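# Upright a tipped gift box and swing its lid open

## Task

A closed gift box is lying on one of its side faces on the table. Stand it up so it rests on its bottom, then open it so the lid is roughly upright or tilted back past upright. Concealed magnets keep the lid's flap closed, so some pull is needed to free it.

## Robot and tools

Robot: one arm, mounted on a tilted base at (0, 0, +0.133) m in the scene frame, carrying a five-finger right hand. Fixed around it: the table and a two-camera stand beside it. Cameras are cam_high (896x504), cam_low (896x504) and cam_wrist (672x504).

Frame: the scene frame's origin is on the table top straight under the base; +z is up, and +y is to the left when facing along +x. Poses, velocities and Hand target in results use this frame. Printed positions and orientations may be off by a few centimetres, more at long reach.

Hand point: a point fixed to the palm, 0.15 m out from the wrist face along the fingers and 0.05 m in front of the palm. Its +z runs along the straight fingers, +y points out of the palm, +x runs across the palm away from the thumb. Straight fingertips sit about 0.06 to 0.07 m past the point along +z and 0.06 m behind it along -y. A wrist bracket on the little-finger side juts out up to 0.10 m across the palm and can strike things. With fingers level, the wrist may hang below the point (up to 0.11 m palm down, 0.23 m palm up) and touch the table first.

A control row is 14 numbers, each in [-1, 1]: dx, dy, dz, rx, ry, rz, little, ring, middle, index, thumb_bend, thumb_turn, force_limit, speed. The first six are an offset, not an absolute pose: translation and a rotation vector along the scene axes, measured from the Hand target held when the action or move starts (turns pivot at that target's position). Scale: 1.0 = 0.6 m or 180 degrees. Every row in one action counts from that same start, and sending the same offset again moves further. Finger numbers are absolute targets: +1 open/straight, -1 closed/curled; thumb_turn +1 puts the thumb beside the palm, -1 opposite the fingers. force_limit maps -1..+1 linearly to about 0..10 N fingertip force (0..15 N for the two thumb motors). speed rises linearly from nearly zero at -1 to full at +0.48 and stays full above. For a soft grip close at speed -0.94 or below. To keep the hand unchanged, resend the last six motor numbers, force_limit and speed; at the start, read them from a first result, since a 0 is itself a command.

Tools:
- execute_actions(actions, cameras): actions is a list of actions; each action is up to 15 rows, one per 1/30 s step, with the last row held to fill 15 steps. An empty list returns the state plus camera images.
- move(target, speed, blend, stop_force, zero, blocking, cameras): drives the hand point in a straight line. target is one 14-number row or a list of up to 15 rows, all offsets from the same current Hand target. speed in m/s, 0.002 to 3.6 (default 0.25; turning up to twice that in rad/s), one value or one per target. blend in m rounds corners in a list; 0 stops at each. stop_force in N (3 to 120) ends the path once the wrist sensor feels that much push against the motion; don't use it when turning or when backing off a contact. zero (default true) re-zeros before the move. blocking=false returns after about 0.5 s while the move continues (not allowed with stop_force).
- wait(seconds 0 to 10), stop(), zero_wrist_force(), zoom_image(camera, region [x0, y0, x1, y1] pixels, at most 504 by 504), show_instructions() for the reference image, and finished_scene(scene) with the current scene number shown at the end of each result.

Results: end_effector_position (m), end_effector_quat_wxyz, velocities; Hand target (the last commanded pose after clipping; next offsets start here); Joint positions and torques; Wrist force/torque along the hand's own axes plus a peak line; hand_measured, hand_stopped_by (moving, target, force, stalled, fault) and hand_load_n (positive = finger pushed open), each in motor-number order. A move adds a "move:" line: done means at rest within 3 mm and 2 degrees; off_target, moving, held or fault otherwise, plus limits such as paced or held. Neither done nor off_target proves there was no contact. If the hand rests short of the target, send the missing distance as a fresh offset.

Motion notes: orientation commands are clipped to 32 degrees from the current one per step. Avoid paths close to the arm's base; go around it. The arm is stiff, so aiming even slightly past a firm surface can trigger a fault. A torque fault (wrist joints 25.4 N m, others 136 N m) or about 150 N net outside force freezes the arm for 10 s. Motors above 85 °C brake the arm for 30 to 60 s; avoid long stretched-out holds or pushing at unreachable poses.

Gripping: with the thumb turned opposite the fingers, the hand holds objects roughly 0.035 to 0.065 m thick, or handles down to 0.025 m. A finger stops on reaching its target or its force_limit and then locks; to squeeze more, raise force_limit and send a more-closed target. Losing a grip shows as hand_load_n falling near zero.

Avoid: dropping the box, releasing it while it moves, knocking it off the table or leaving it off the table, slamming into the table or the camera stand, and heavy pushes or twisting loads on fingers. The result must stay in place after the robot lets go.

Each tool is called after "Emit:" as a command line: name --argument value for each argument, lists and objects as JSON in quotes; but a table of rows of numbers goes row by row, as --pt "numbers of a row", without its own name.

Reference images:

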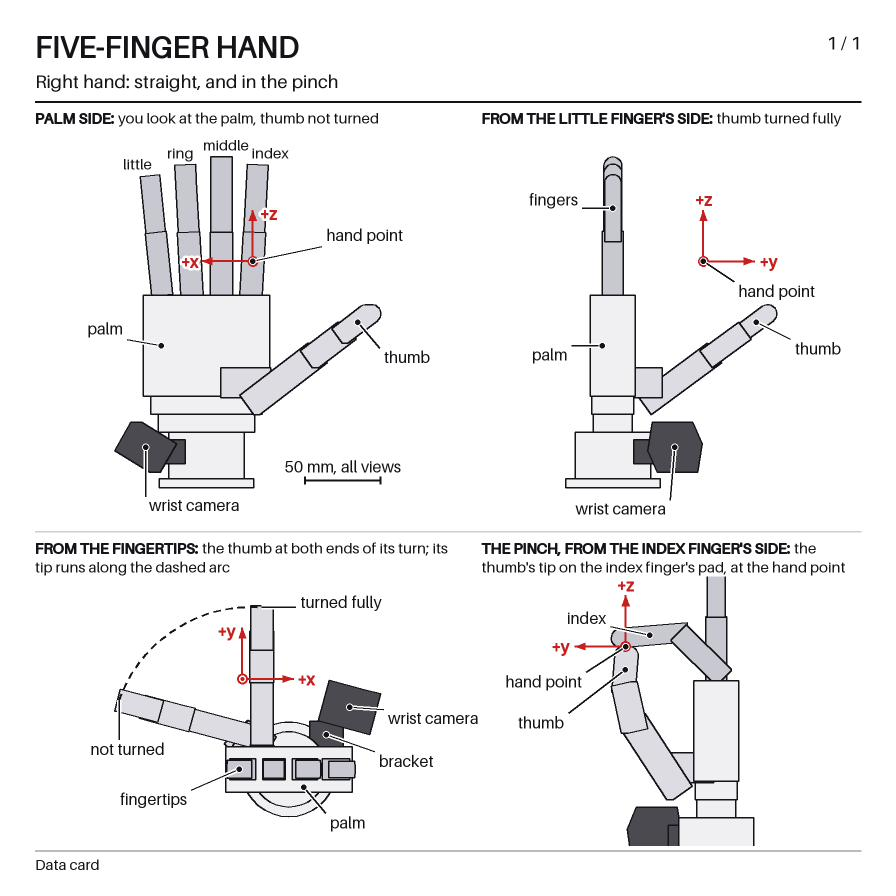

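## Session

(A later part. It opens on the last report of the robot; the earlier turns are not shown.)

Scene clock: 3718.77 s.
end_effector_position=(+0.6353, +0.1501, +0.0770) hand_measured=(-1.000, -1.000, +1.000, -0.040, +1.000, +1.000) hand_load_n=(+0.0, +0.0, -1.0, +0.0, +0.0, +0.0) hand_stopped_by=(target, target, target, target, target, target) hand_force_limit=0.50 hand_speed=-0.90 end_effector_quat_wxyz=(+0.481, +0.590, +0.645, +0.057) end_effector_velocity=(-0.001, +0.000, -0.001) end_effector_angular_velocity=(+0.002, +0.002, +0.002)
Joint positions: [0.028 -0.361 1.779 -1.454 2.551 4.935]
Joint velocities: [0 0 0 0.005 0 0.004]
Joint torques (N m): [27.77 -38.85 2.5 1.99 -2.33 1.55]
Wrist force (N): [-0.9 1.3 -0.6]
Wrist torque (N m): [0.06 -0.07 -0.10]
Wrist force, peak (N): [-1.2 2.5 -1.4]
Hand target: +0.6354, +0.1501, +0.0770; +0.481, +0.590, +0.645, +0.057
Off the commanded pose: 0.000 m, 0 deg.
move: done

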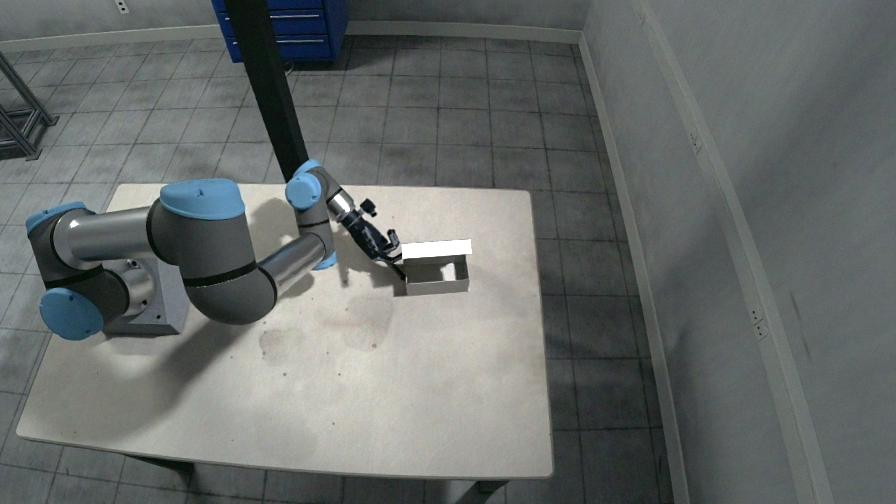

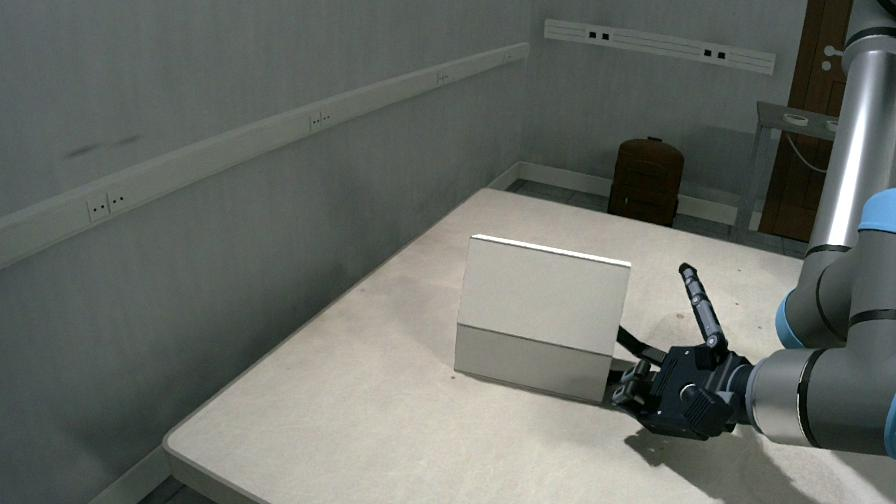

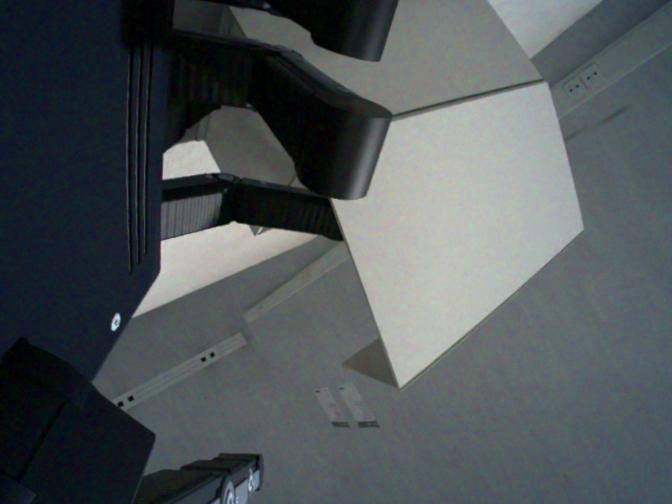

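Emit:
wait --seconds 0.5 --cameras '["cam_high","cam_low"]'

Emit:
zoom_image --camera "cam_low" --region '[440, 220, 660, 410]'

Emit:
zoom_image --camera "cam_high" --region '[390, 230, 490, 300]'

Scene clock: 3724.00 s.
end_effector_position=(+0.6354, +0.1501, +0.0770) hand_measured=(-1.000, -1.000, +1.000, -0.040, +1.000, +1.000) hand_load_n=(+0.0, +0.0, -1.0, +0.0, +0.0, +0.0) hand_stopped_by=(target, target, target, target, target, target) hand_force_limit=0.50 hand_speed=-0.90 end_effector_quat_wxyz=(+0.481, +0.590, +0.645, +0.057)
Joint positions: [0.028 -0.361 1.779 -1.453 2.551 4.936]
Joint torques (N m): [30.11 -41.1 -7.66 1.06 0.57 1.51]
Wrist force (N): [-0.8 1.4 -1.2]
Wrist torque (N m): [0.12 -0.04 -0.11]
Wrist force, peak (N): [-1.0 1.8 -1.2]
Hand target: +0.6354, +0.1501, +0.0770; +0.481, +0.590, +0.645, +0.057
Off the commanded pose: 0.000 m, 0 deg.
wait: 0.50 s; at rest from the start
Images, in order (width x height): cam_high 896x504, cam_low 896x504.

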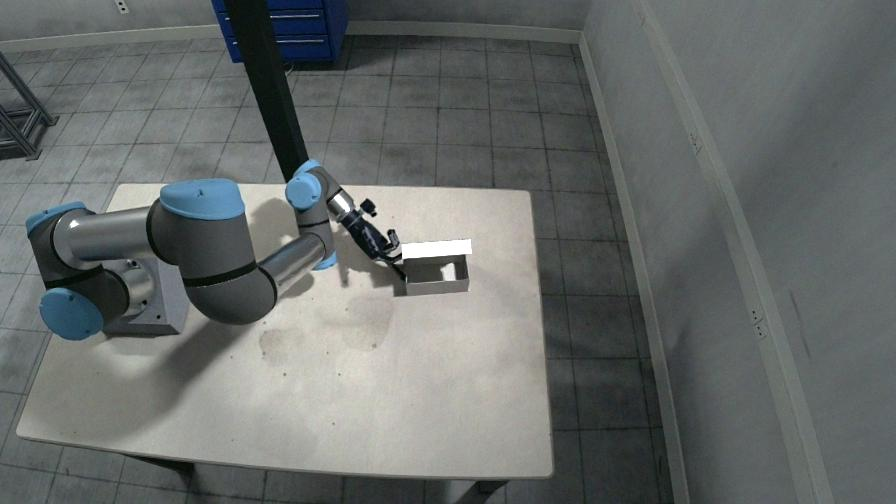

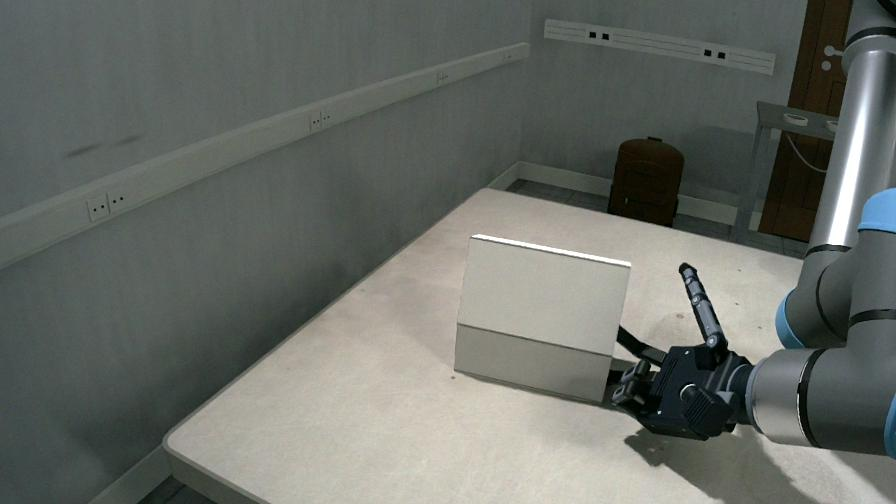

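Scaled by 2.291 from the camera's 896x504 image, which has a finer 1280x720 frame.

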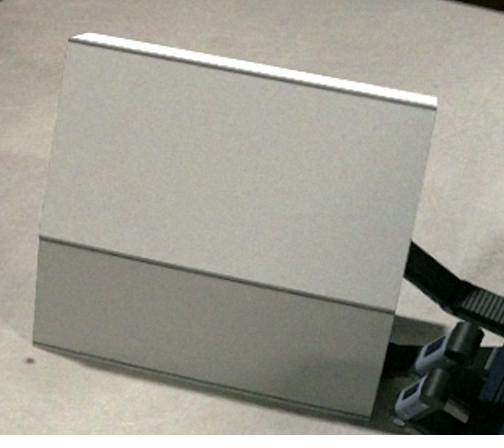

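Scaled by 5.040 from the camera's 896x504 image, which has a finer 1280x720 frame.

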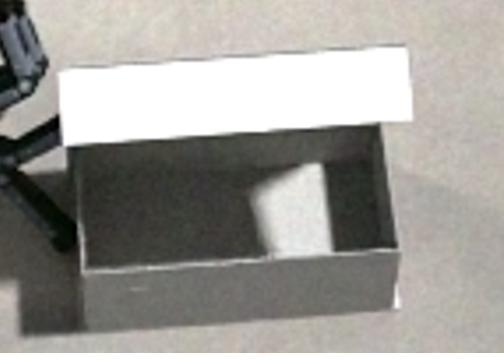

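Emit:
move --target '[-0.0018,0.0174,0.006,0,0,0,-1,-1,1.0,-0.04,1,1,0.5,-0.9]' --speed 0.02 --cameras '["cam_high","cam_low"]'

Emit:
zoom_image --camera "cam_low" --region '[440, 200, 680, 410]'

Emit:
zoom_image --camera "cam_high" --region '[380, 220, 480, 300]'

Scene clock: 3746.77 s.
end_effector_position=(+0.6343, +0.1606, +0.0806) hand_measured=(-1.000, -1.000, +1.000, -0.040, +1.000, +1.000) hand_load_n=(+0.0, +0.0, +0.0, +0.5, +0.0, +0.0) hand_stopped_by=(target, target, target, target, target, target) hand_force_limit=0.50 hand_speed=-0.90 end_effector_quat_wxyz=(+0.481, +0.590, +0.645, +0.057)
Joint positions: [0.049 -0.347 1.761 -1.45 2.572 4.934]
Joint torques (N m): [26.95 -40.18 3.88 1.16 -2.81 -1.06]
Wrist force (N): [0.5 0.0 -0.5]
Wrist torque (N m): [0.08 -0.02 -0.04]
Wrist force, peak (N): [-1.3 1.4 -1.3]
Hand target: +0.6343, +0.1605, +0.0806; +0.481, +0.590, +0.645, +0.057
Off the commanded pose: 0.000 m, 0 deg.
move: done
Images, in order (width x height): cam_high 896x504, cam_low 896x504.

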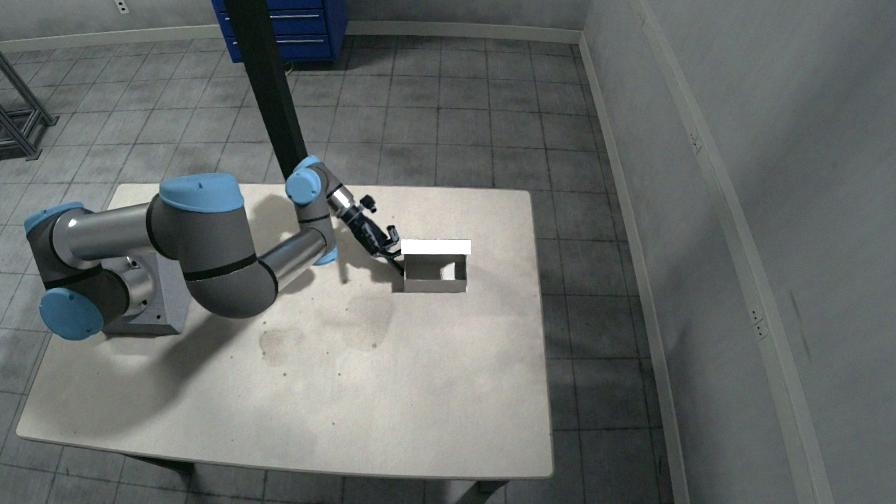

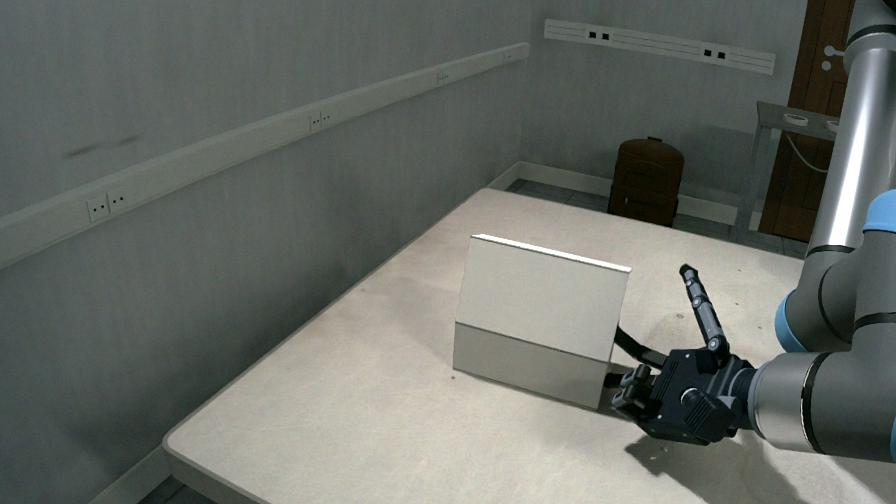

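Scaled by 2.100 from the camera's 896x504 image, which has a finer 1280x720 frame.

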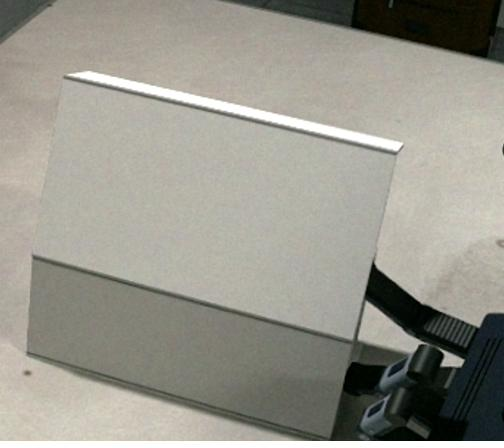

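Scaled by 5.040 from the camera's 896x504 image, which has a finer 1280x720 frame.

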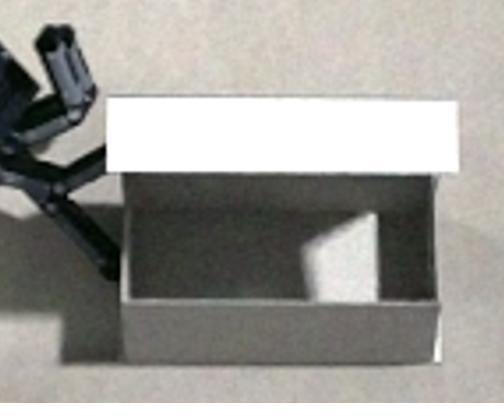

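Emit:
move --pt "-0.01 0 0.0167 0 0 0 -1 -1 1.0 -0.04 1 1 0.5 -0.9" --pt "-0.01 0 0.0467 0 0 0 -1 -1 1.0 -0.04 1 1 0.5 -0.9" --speed 0.03 --blend '[0.004,0]' --cameras '["cam_high","cam_low","cam_wrist"]'

Emit:
zoom_image --camera "cam_low" --region '[440, 200, 680, 410]'

Emit:
zoom_image --camera "cam_high" --region '[380, 220, 480, 300]'

Scene clock: 3763.00 s.
end_effector_position=(+0.6282, +0.1605, +0.1088) hand_measured=(-1.000, -1.000, +1.000, -0.040, +1.000, +1.000) hand_load_n=(+0.0, +0.0, +0.0, +0.0, -0.5, +0.0) hand_stopped_by=(target, target, target, target, target, target) hand_force_limit=0.50 hand_speed=-0.90 end_effector_quat_wxyz=(+0.481, +0.590, +0.646, +0.057)
Joint positions: [0.095 -0.391 1.778 -1.426 2.618 4.931]
Joint torques (N m): [26.6 -28.38 -6.22 -2.28 -2.7 -0.37]
Wrist force (N): [0.6 0.5 -0.2]
Wrist torque (N m): [0.15 -0.06 -0.03]
Wrist force, peak (N): [0.8 0.6 -0.5]
Hand target: +0.6283, +0.1605, +0.1086; +0.481, +0.590, +0.645, +0.057
Off the commanded pose: 0.000 m, 0 deg.
move: done

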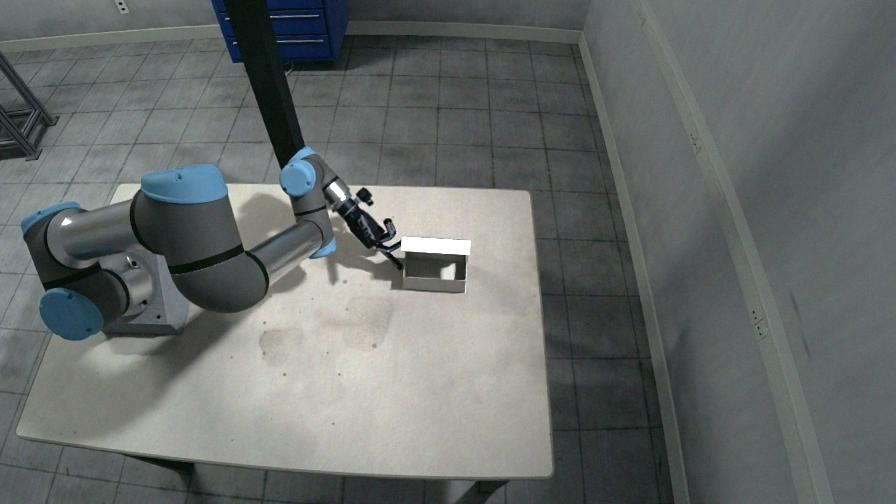

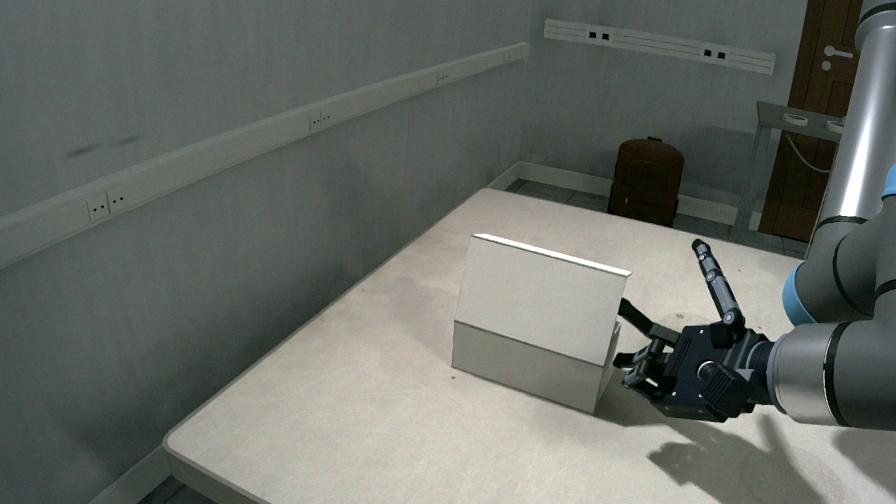

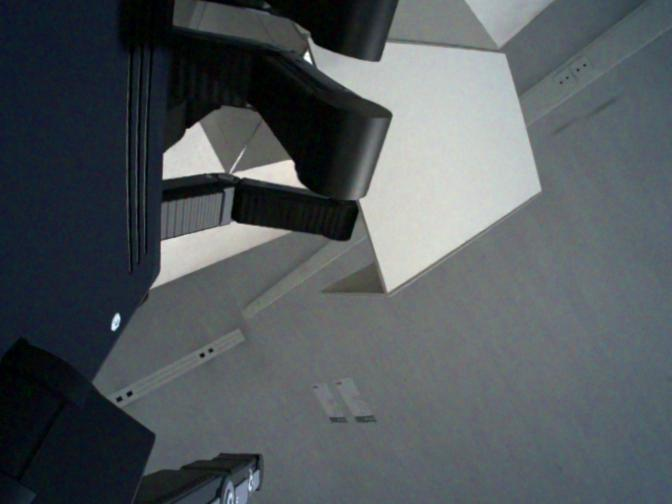

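Scaled by 2.100 from the camera's 896x504 image, which has a finer 1280x720 frame.

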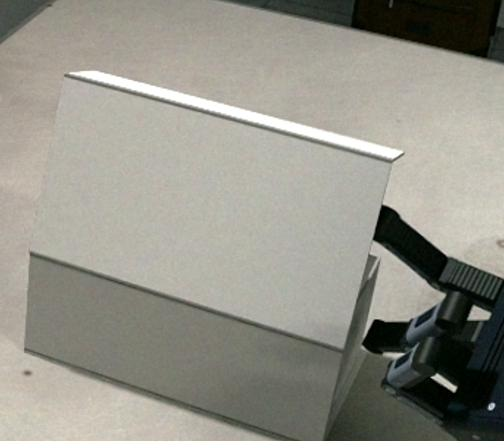

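Scaled by 5.040 from the camera's 896x504 image, which has a finer 1280x720 frame.

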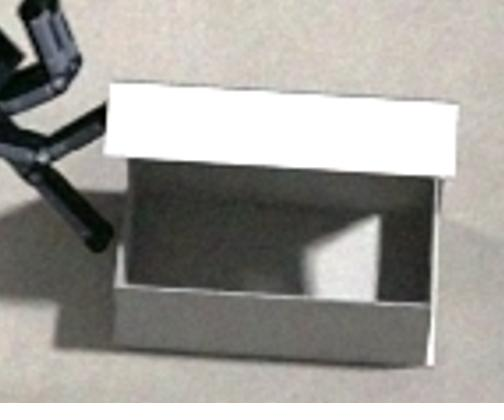

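Emit:
move --target '[0,-0.0083,0,0,0,0,-1,-1,1.0,-0.04,1,1,0.5,-0.9]' --speed 0.02 --cameras '["cam_high","cam_low","cam_wrist"]'

Emit:
zoom_image --camera "cam_high" --region '[380, 220, 480, 300]'

Emit:
zoom_image --camera "cam_low" --region '[440, 200, 680, 410]'

Scene clock: 3777.90 s.
end_effector_position=(+0.6283, +0.1554, +0.1086) hand_measured=(-1.000, -1.000, +1.000, -0.040, +1.000, +1.000) hand_load_n=(+0.0, +0.0, +0.0, +0.0, +0.0, +0.0) hand_stopped_by=(target, target, target, target, target, target) hand_force_limit=0.50 hand_speed=-0.90 end_effector_quat_wxyz=(+0.481, +0.590, +0.645, +0.057)
Joint positions: [0.088 -0.4 1.789 -1.427 2.611 4.931]
Joint torques (N m): [35.31 -29.93 -7.47 -3.47 -1.56 1.49]
Wrist force (N): [0.2 0.3 0.1]
Wrist torque (N m): [0.06 -0.01 -0.11]
Wrist force, peak (N): [0.7 0.5 -0.5]
Hand target: +0.6283, +0.1555, +0.1086; +0.481, +0.590, +0.645, +0.057
Off the commanded pose: 0.000 m, 0 deg.
move: done

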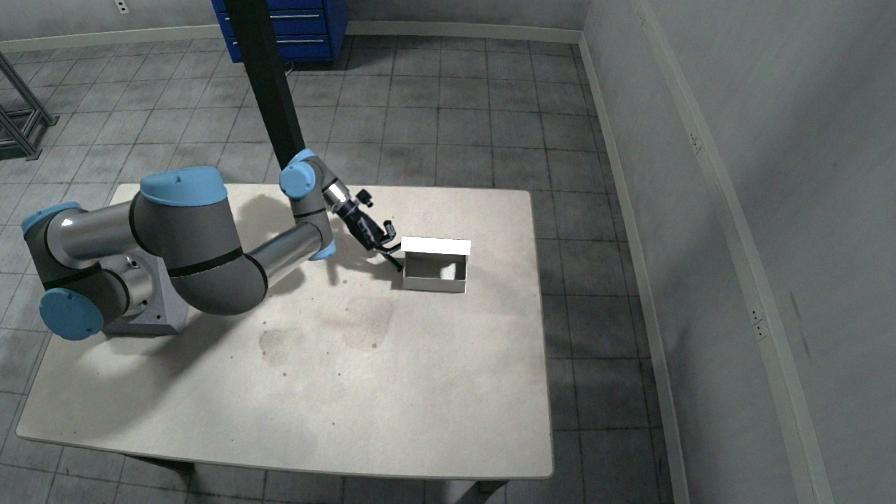

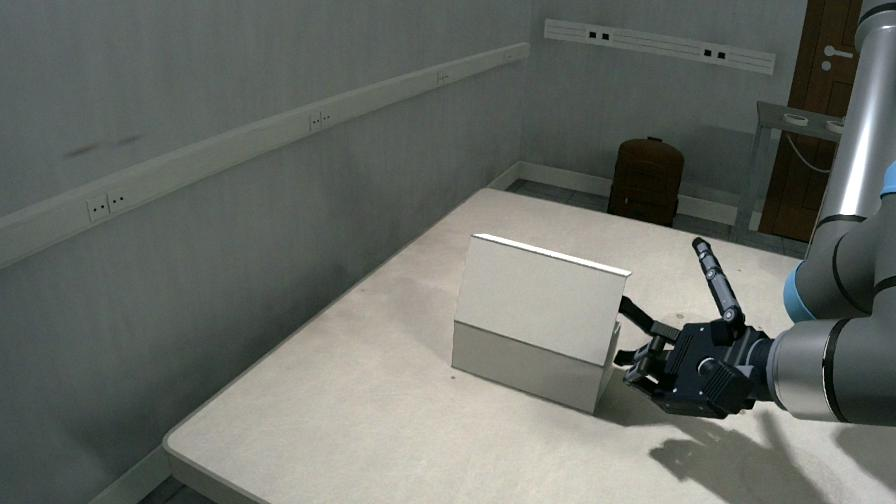

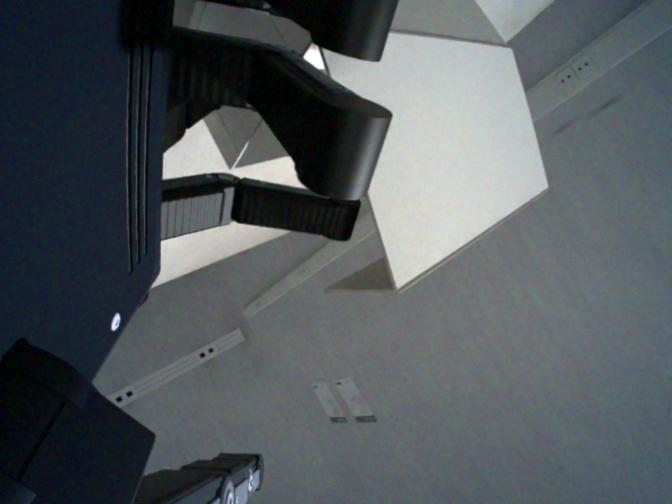

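Scaled by 5.040 from the camera's 896x504 image, which has a finer 1280x720 frame.

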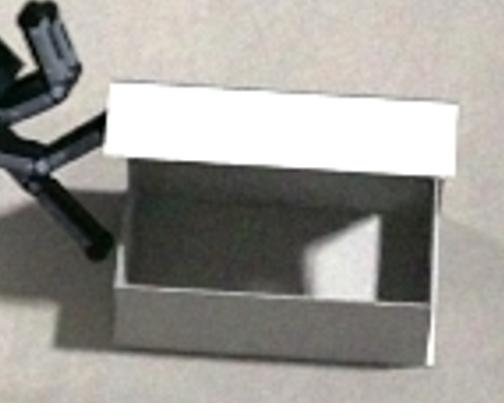

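Scaled by 2.100 from the camera's 896x504 image, which has a finer 1280x720 frame.

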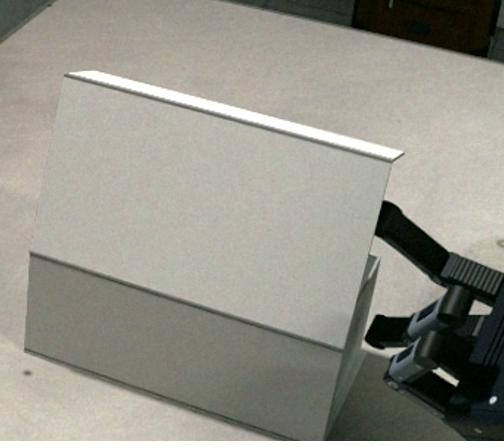

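Emit:
move --pt "-0.1 0 0.0 0 0 0 -1 -1 1.0 -0.04 1 1 0.5 -0.9" --pt "-0.1 -0.03 0.2 0 0 0 -1 -1 1.0 -0.04 1 1 0.5 -0.9" --speed '[0.05,0.12]' --blend '[0.01,0]' --cameras '["cam_high","cam_low"]'

Emit:
zoom_image --camera "cam_high" --region '[380, 220, 480, 300]'

Emit:
zoom_image --camera "cam_low" --region '[430, 200, 690, 430]'

Scene clock: 3831.00 s.
end_effector_position=(+0.5683, +0.1375, +0.2287) hand_measured=(-1.000, -1.000, +1.000, -0.040, +1.000, +1.000) hand_load_n=(+0.0, +0.0, +0.0, +0.0, +0.0, +0.0) hand_stopped_by=(target, target, target, target, target, target) hand_force_limit=0.50 hand_speed=-0.90 end_effector_quat_wxyz=(+0.481, +0.590, +0.645, +0.057) end_effector_velocity=(+0.001, +0.000, +0.000) end_effector_angular_velocity=(+0.002, -0.004, -0.002)
Joint positions: [0.286 -0.63 1.923 -1.353 2.808 4.908]
Joint velocities: [-0.001 0 0 -0.005 -0.002 0]
Joint torques (N m): [20.97 -22.34 -1.83 -3.67 -2.75 1.15]
Wrist force (N): [0.3 0.2 0.1]
Wrist torque (N m): [0.02 -0.03 -0.16]
Wrist force, peak (N): [-0.4 1.2 -0.3]
Hand target: +0.5683, +0.1375, +0.2286; +0.481, +0.590, +0.645, +0.057
Off the commanded pose: 0.000 m, 0 deg.
move: done
Images, in order (width x height): cam_high 896x504, cam_low 896x504.

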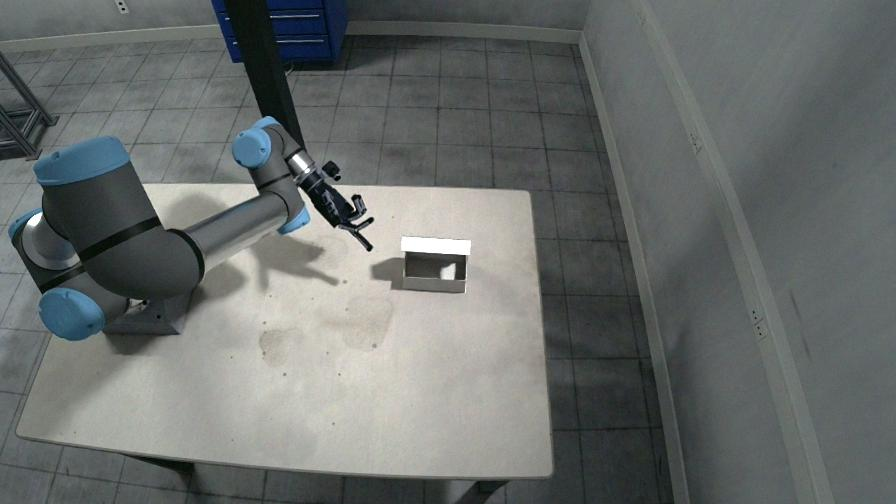

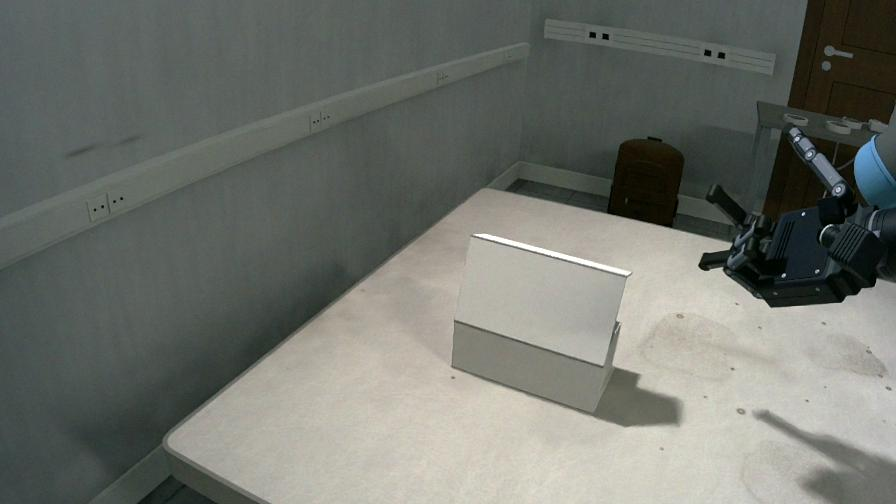

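Scaled by 5.040 from the camera's 896x504 image, which has a finer 1280x720 frame.

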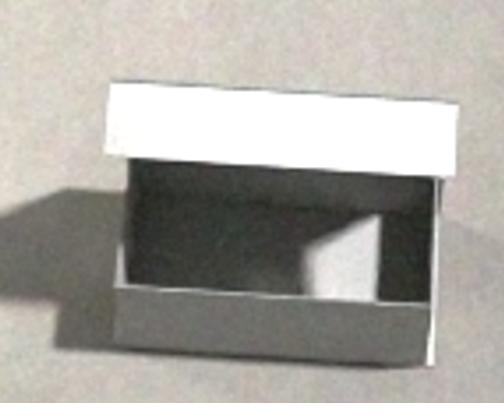

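Scaled by 1.938 from the camera's 896x504 image, which has a finer 1280x720 frame.

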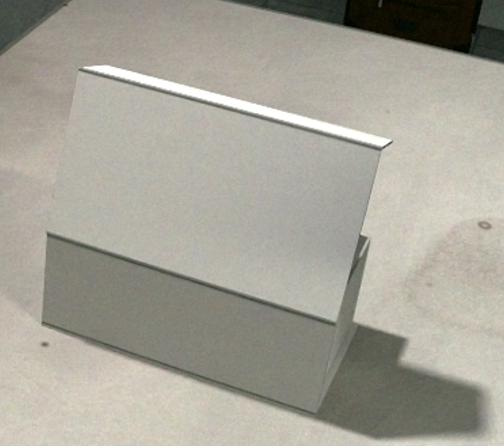

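Emit:
move --pt "0.0528 -0.2292 0.0688 0.0988 0.1263 -0.0134 1 1 1 1 1 1 0.0 -0.3" --pt "0.3378 -0.3042 0.0688 0.1976 0.2526 -0.0267 1 1 1 1 1 1 0.0 -0.3" --speed 0.15 --blend '[0.03,0]' --cameras '["cam_high","cam_low"]'

Scene clock: 3873.63 s.
end_effector_position=(+0.5777, +0.0948, +0.2416) hand_measured=(+1.000, +1.000, +1.000, +1.000, +1.000, +1.000) hand_load_n=(+0.0, +0.0, +0.0, +0.0, -0.5, +0.0) hand_stopped_by=(target, target, target, target, target, target) hand_force_limit=0.00 hand_speed=-0.30 end_effector_quat_wxyz=(+0.420, +0.617, +0.664, +0.047)
Joint positions: [0.271 -0.719 1.796 -0.746 2.869 5.291]
Joint torques (N m): [35.1 -20.15 -3.94 -1.08 -2.09 1.38]
Wrist force (N): [0.4 0.2 -0.3]
Wrist torque (N m): [0.02 -0.01 -0.06]
Wrist force, peak (N): [-3.8 1.4 0.2]
Hand target: +0.5777, +0.0948, +0.2416; +0.420, +0.617, +0.664, +0.047 (not the last commanded pose)
Off the commanded pose: 0.240 m, 50 deg.
move: held (a check stopped the path); path passed 0 of 2 targets; limits=held
pose unreachable: on one or more control steps of this call, first in action 0 (counted from 0), an arm could not follow its commanded pose, so it was not sent that pose on those steps. It may still have moved: this result reports where it is.
cause: moving toward the commanded pose would bring two parts of the arm too close to each other (joints 4 (wrist 1) to 6 (wrist 3) lie between them).
Images, in order (width x height): cam_high 896x504, cam_low 896x504.

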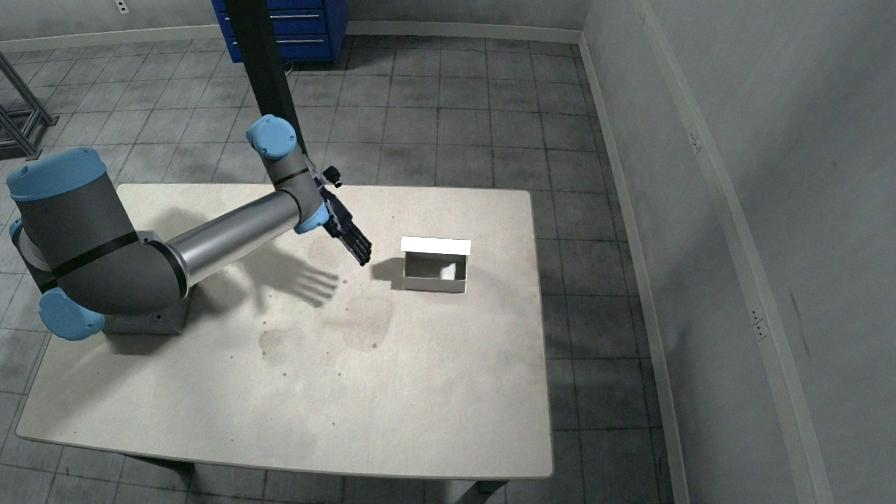

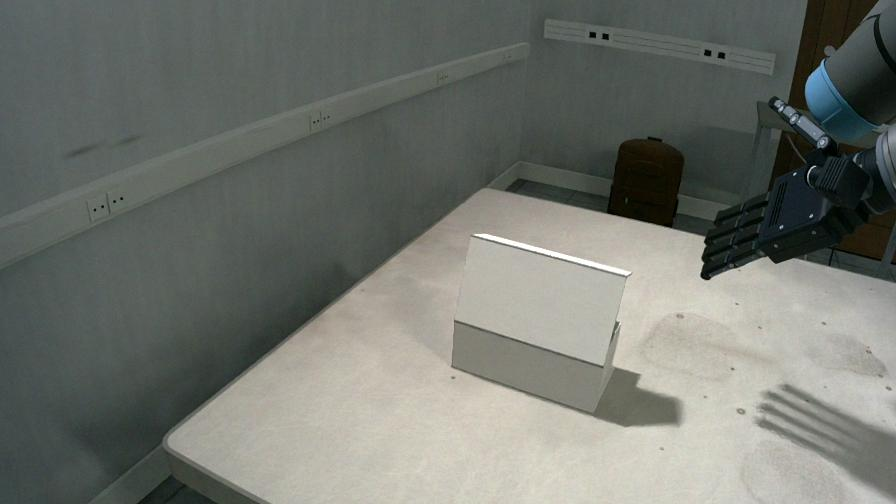

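Emit:
move --pt "0.0038 -0.0747 0.0307 0.1590 -0.1571 0.1021 1 1 1 1 1 1 0.0 -0.3" --pt "0.1655 -0.1913 0.0307 0.1590 -0.1571 0.1021 1 1 1 1 1 1 0.0 -0.3" --speed 0.15 --blend '[0.02,0]' --cameras '["cam_high","cam_low"]'

Scene clock: 3937.40 s.
end_effector_position=(+0.6770, -0.0199, +0.2600) hand_measured=(+1.000, +1.000, +1.000, +1.000, +1.000, +1.000) hand_load_n=(+0.0, +0.0, +0.0, +0.0, +0.0, +0.0) hand_stopped_by=(target, target, target, target, target, target) hand_force_limit=0.00 hand_speed=-0.30 end_effector_quat_wxyz=(+0.392, +0.559, +0.599, +0.419)
Joint positions: [-0.199 -1.083 2.013 -0.676 1.72 5.472]
Joint torques (N m): [30.31 -27.05 -11.67 -1.37 -0.31 1.66]
Wrist force (N): [1.1 0.2 -0.4]
Wrist torque (N m): [0.04 -0.06 -0.13]
Wrist force, peak (N): [1.5 -0.1 -1.1]
Hand target: +0.6770, -0.0200, +0.2601; +0.392, +0.559, +0.599, +0.419
Off the commanded pose: 0.000 m, 0 deg.
move: done
Images, in order (width x height): cam_high 896x504, cam_low 896x504.

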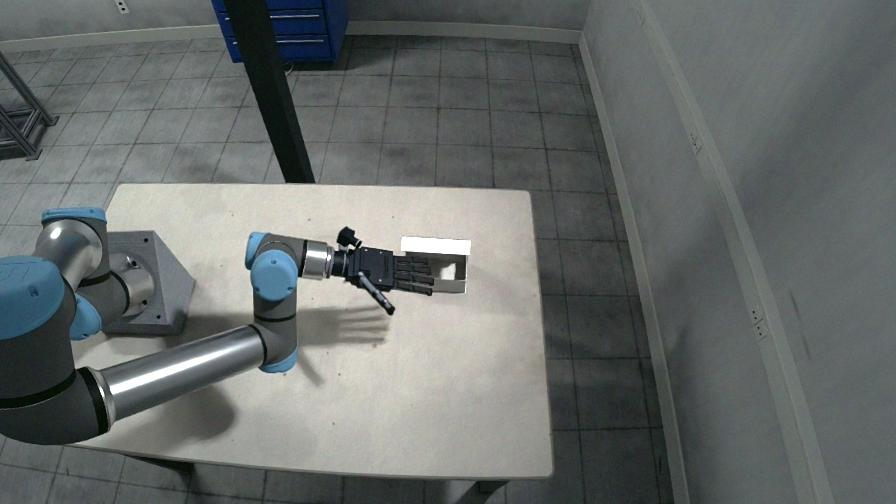

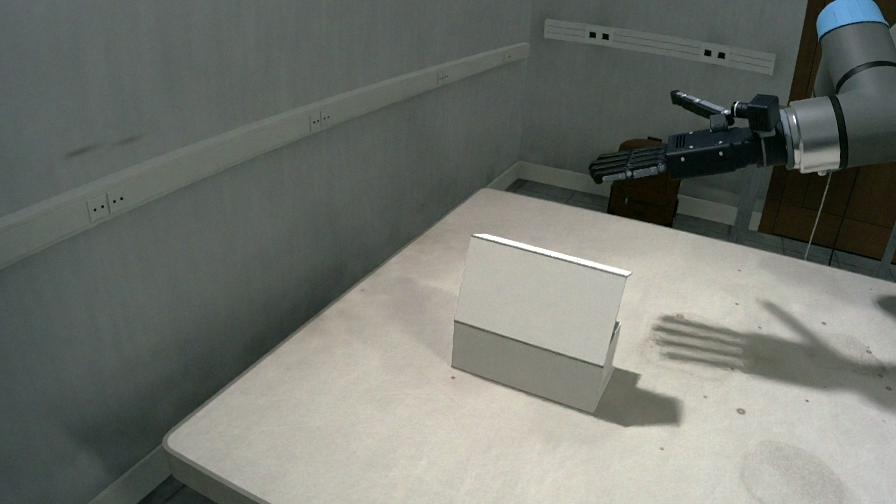

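Emit:
move --pt "0 0 -0.1275 0 0 0 1 1 1 1 1 1 0.0 -0.3" --pt "0.0 0.05 -0.1275 0 0 0 1 1 1 1 1 1 0.0 -0.3" --speed '[0.1,0.04]' --cameras '["cam_high","cam_low","cam_wrist"]'

Emit:
zoom_image --camera "cam_high" --region '[370, 220, 480, 300]'

Emit:
zoom_image --camera "cam_low" --region '[430, 180, 690, 430]'

Scene clock: 3945.60 s.
end_effector_position=(+0.6771, +0.0101, +0.1836) hand_measured=(+1.000, +1.000, +1.000, +1.000, +1.000, +1.000) hand_load_n=(+0.0, +0.0, +0.0, +0.0, +0.0, +0.0) hand_stopped_by=(target, target, target, target, target, target) hand_force_limit=0.00 hand_speed=-0.30 end_effector_quat_wxyz=(+0.392, +0.559, +0.599, +0.419) end_effector_velocity=(+0.001, -0.003, +0.001) end_effector_angular_velocity=(+0.001, -0.003, -0.002)
Joint positions: [-0.284 -0.924 2.041 -0.865 1.638 5.451]
Joint velocities: [-0.004 -0.006 -0.001 0.003 -0.005 0]
Joint torques (N m): [25.74 -36.99 2.08 1.86 -3.19 -0.22]
Wrist force (N): [1.0 0.4 -0.3]
Wrist torque (N m): [0.05 -0.05 -0.22]
Wrist force, peak (N): [1.1 1.2 -1.0]
Hand target: +0.6770, +0.0100, +0.1836; +0.392, +0.559, +0.599, +0.419
Off the commanded pose: 0.000 m, 0 deg.
move: done

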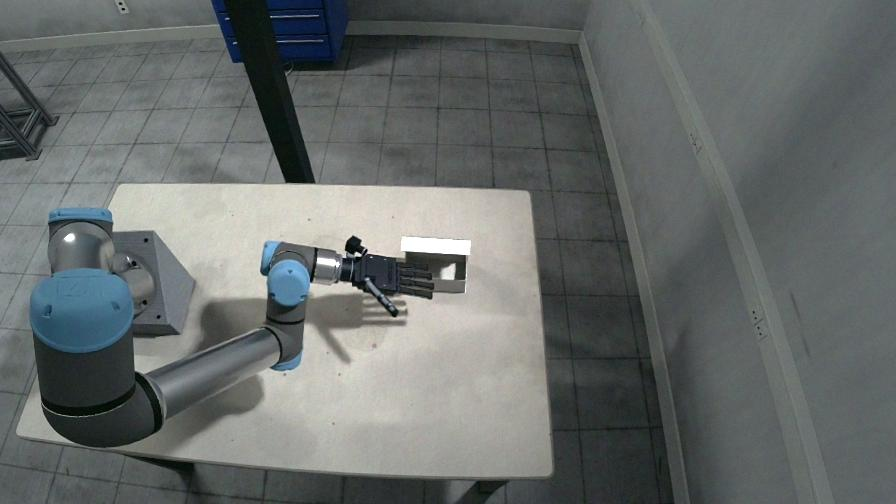

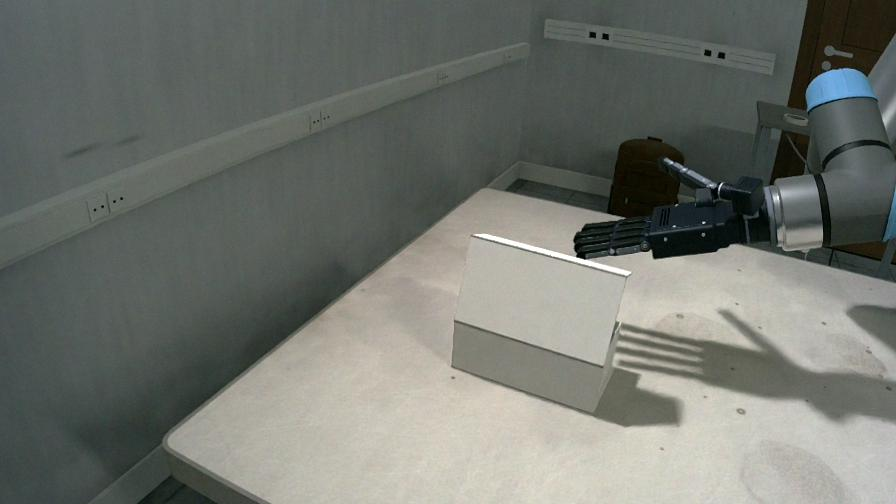

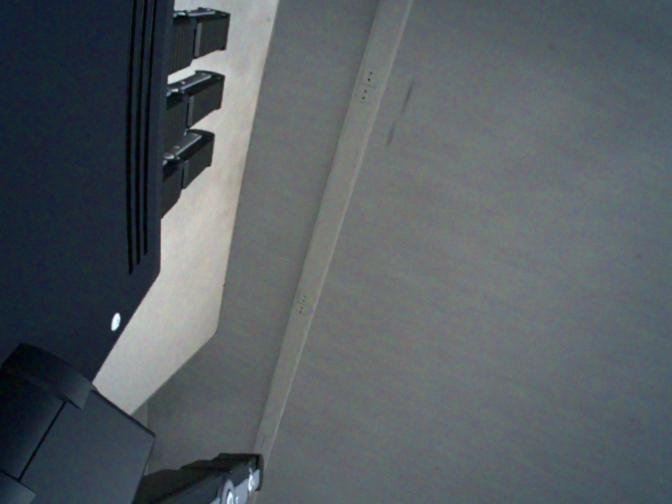

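Scaled by 4.582 from the camera's 896x504 image, which has a finer 1280x720 frame.

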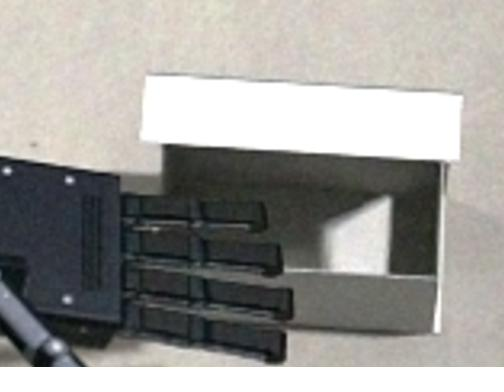

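Scaled by 1.938 from the camera's 896x504 image, which has a finer 1280x720 frame.

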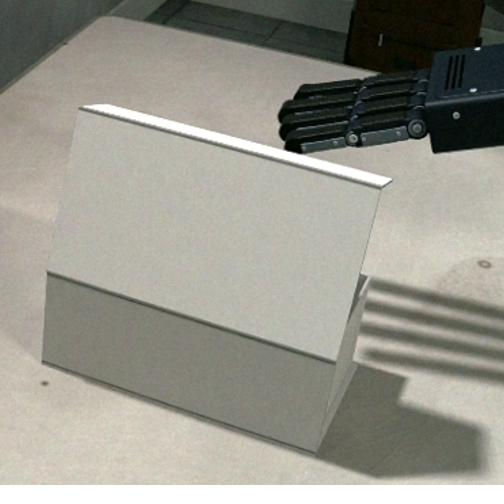

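Emit:
execute_actions --actions '[]'

Emit:
zoom_image --camera "cam_high" --region '[370, 220, 480, 300]'

Emit:
zoom_image --camera "cam_low" --region '[380, 180, 560, 300]'

Scene clock: 3969.33 s.
end_effector_position=(+0.6770, +0.0100, +0.1836) hand_measured=(+1.000, +1.000, +1.000, +1.000, +1.000, +1.000) hand_load_n=(+0.0, +0.0, +0.0, +0.0, +0.0, +0.0) hand_stopped_by=(target, target, target, target, target, target) hand_force_limit=0.00 hand_speed=-0.30 end_effector_quat_wxyz=(+0.392, +0.559, +0.599, +0.419)
Joint positions: [-0.284 -0.924 2.041 -0.865 1.638 5.451]
Joint velocities: within noise
Joint torques (N m): [23.87 -36.09 4.37 2.1 -2.98 -0.87]
Motor temperatures (°C): [37 41 34 42 39 43]
Wrist force (N): [0.7 0.0 -0.4]
Wrist torque (N m): [-0.01 0.00 -0.25]
Wrist force, peak (N): [1.2 0.8 -0.6]
Hand target: +0.6770, +0.0100, +0.1836; +0.392, +0.559, +0.599, +0.419
Off the commanded pose: 0.000 m, 0 deg.

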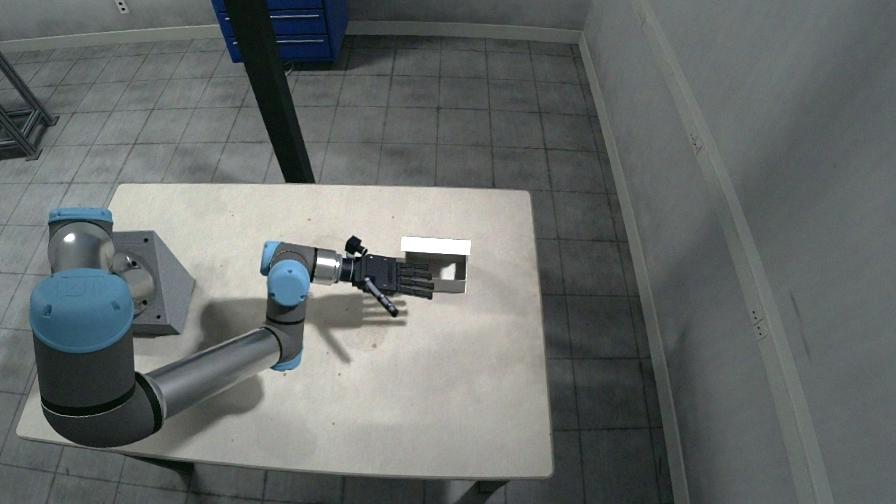

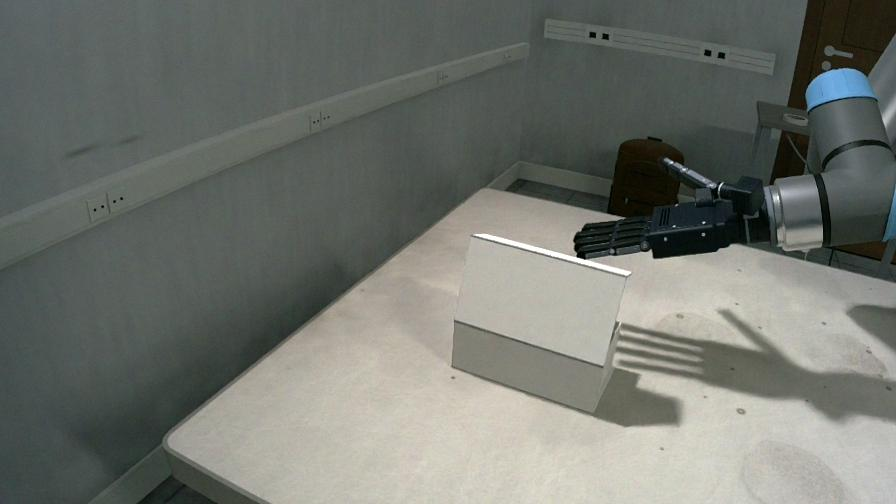

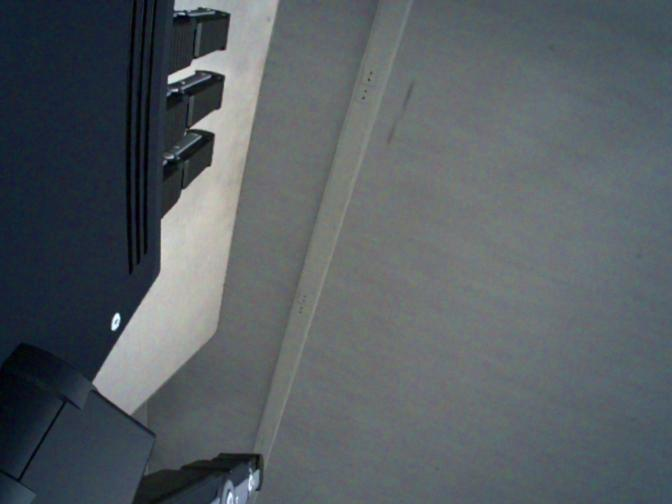

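Scaled by 4.582 from the camera's 896x504 image, which has a finer 1280x720 frame.

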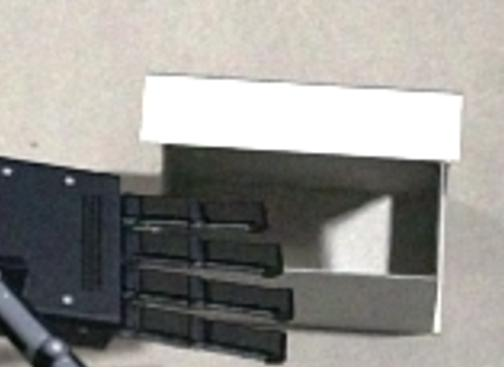

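Scaled by 2.800 from the camera's 896x504 image, which has a finer 1280x720 frame.

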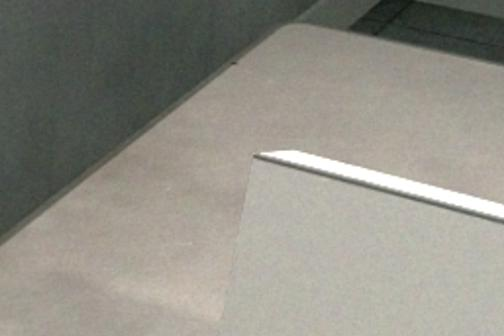

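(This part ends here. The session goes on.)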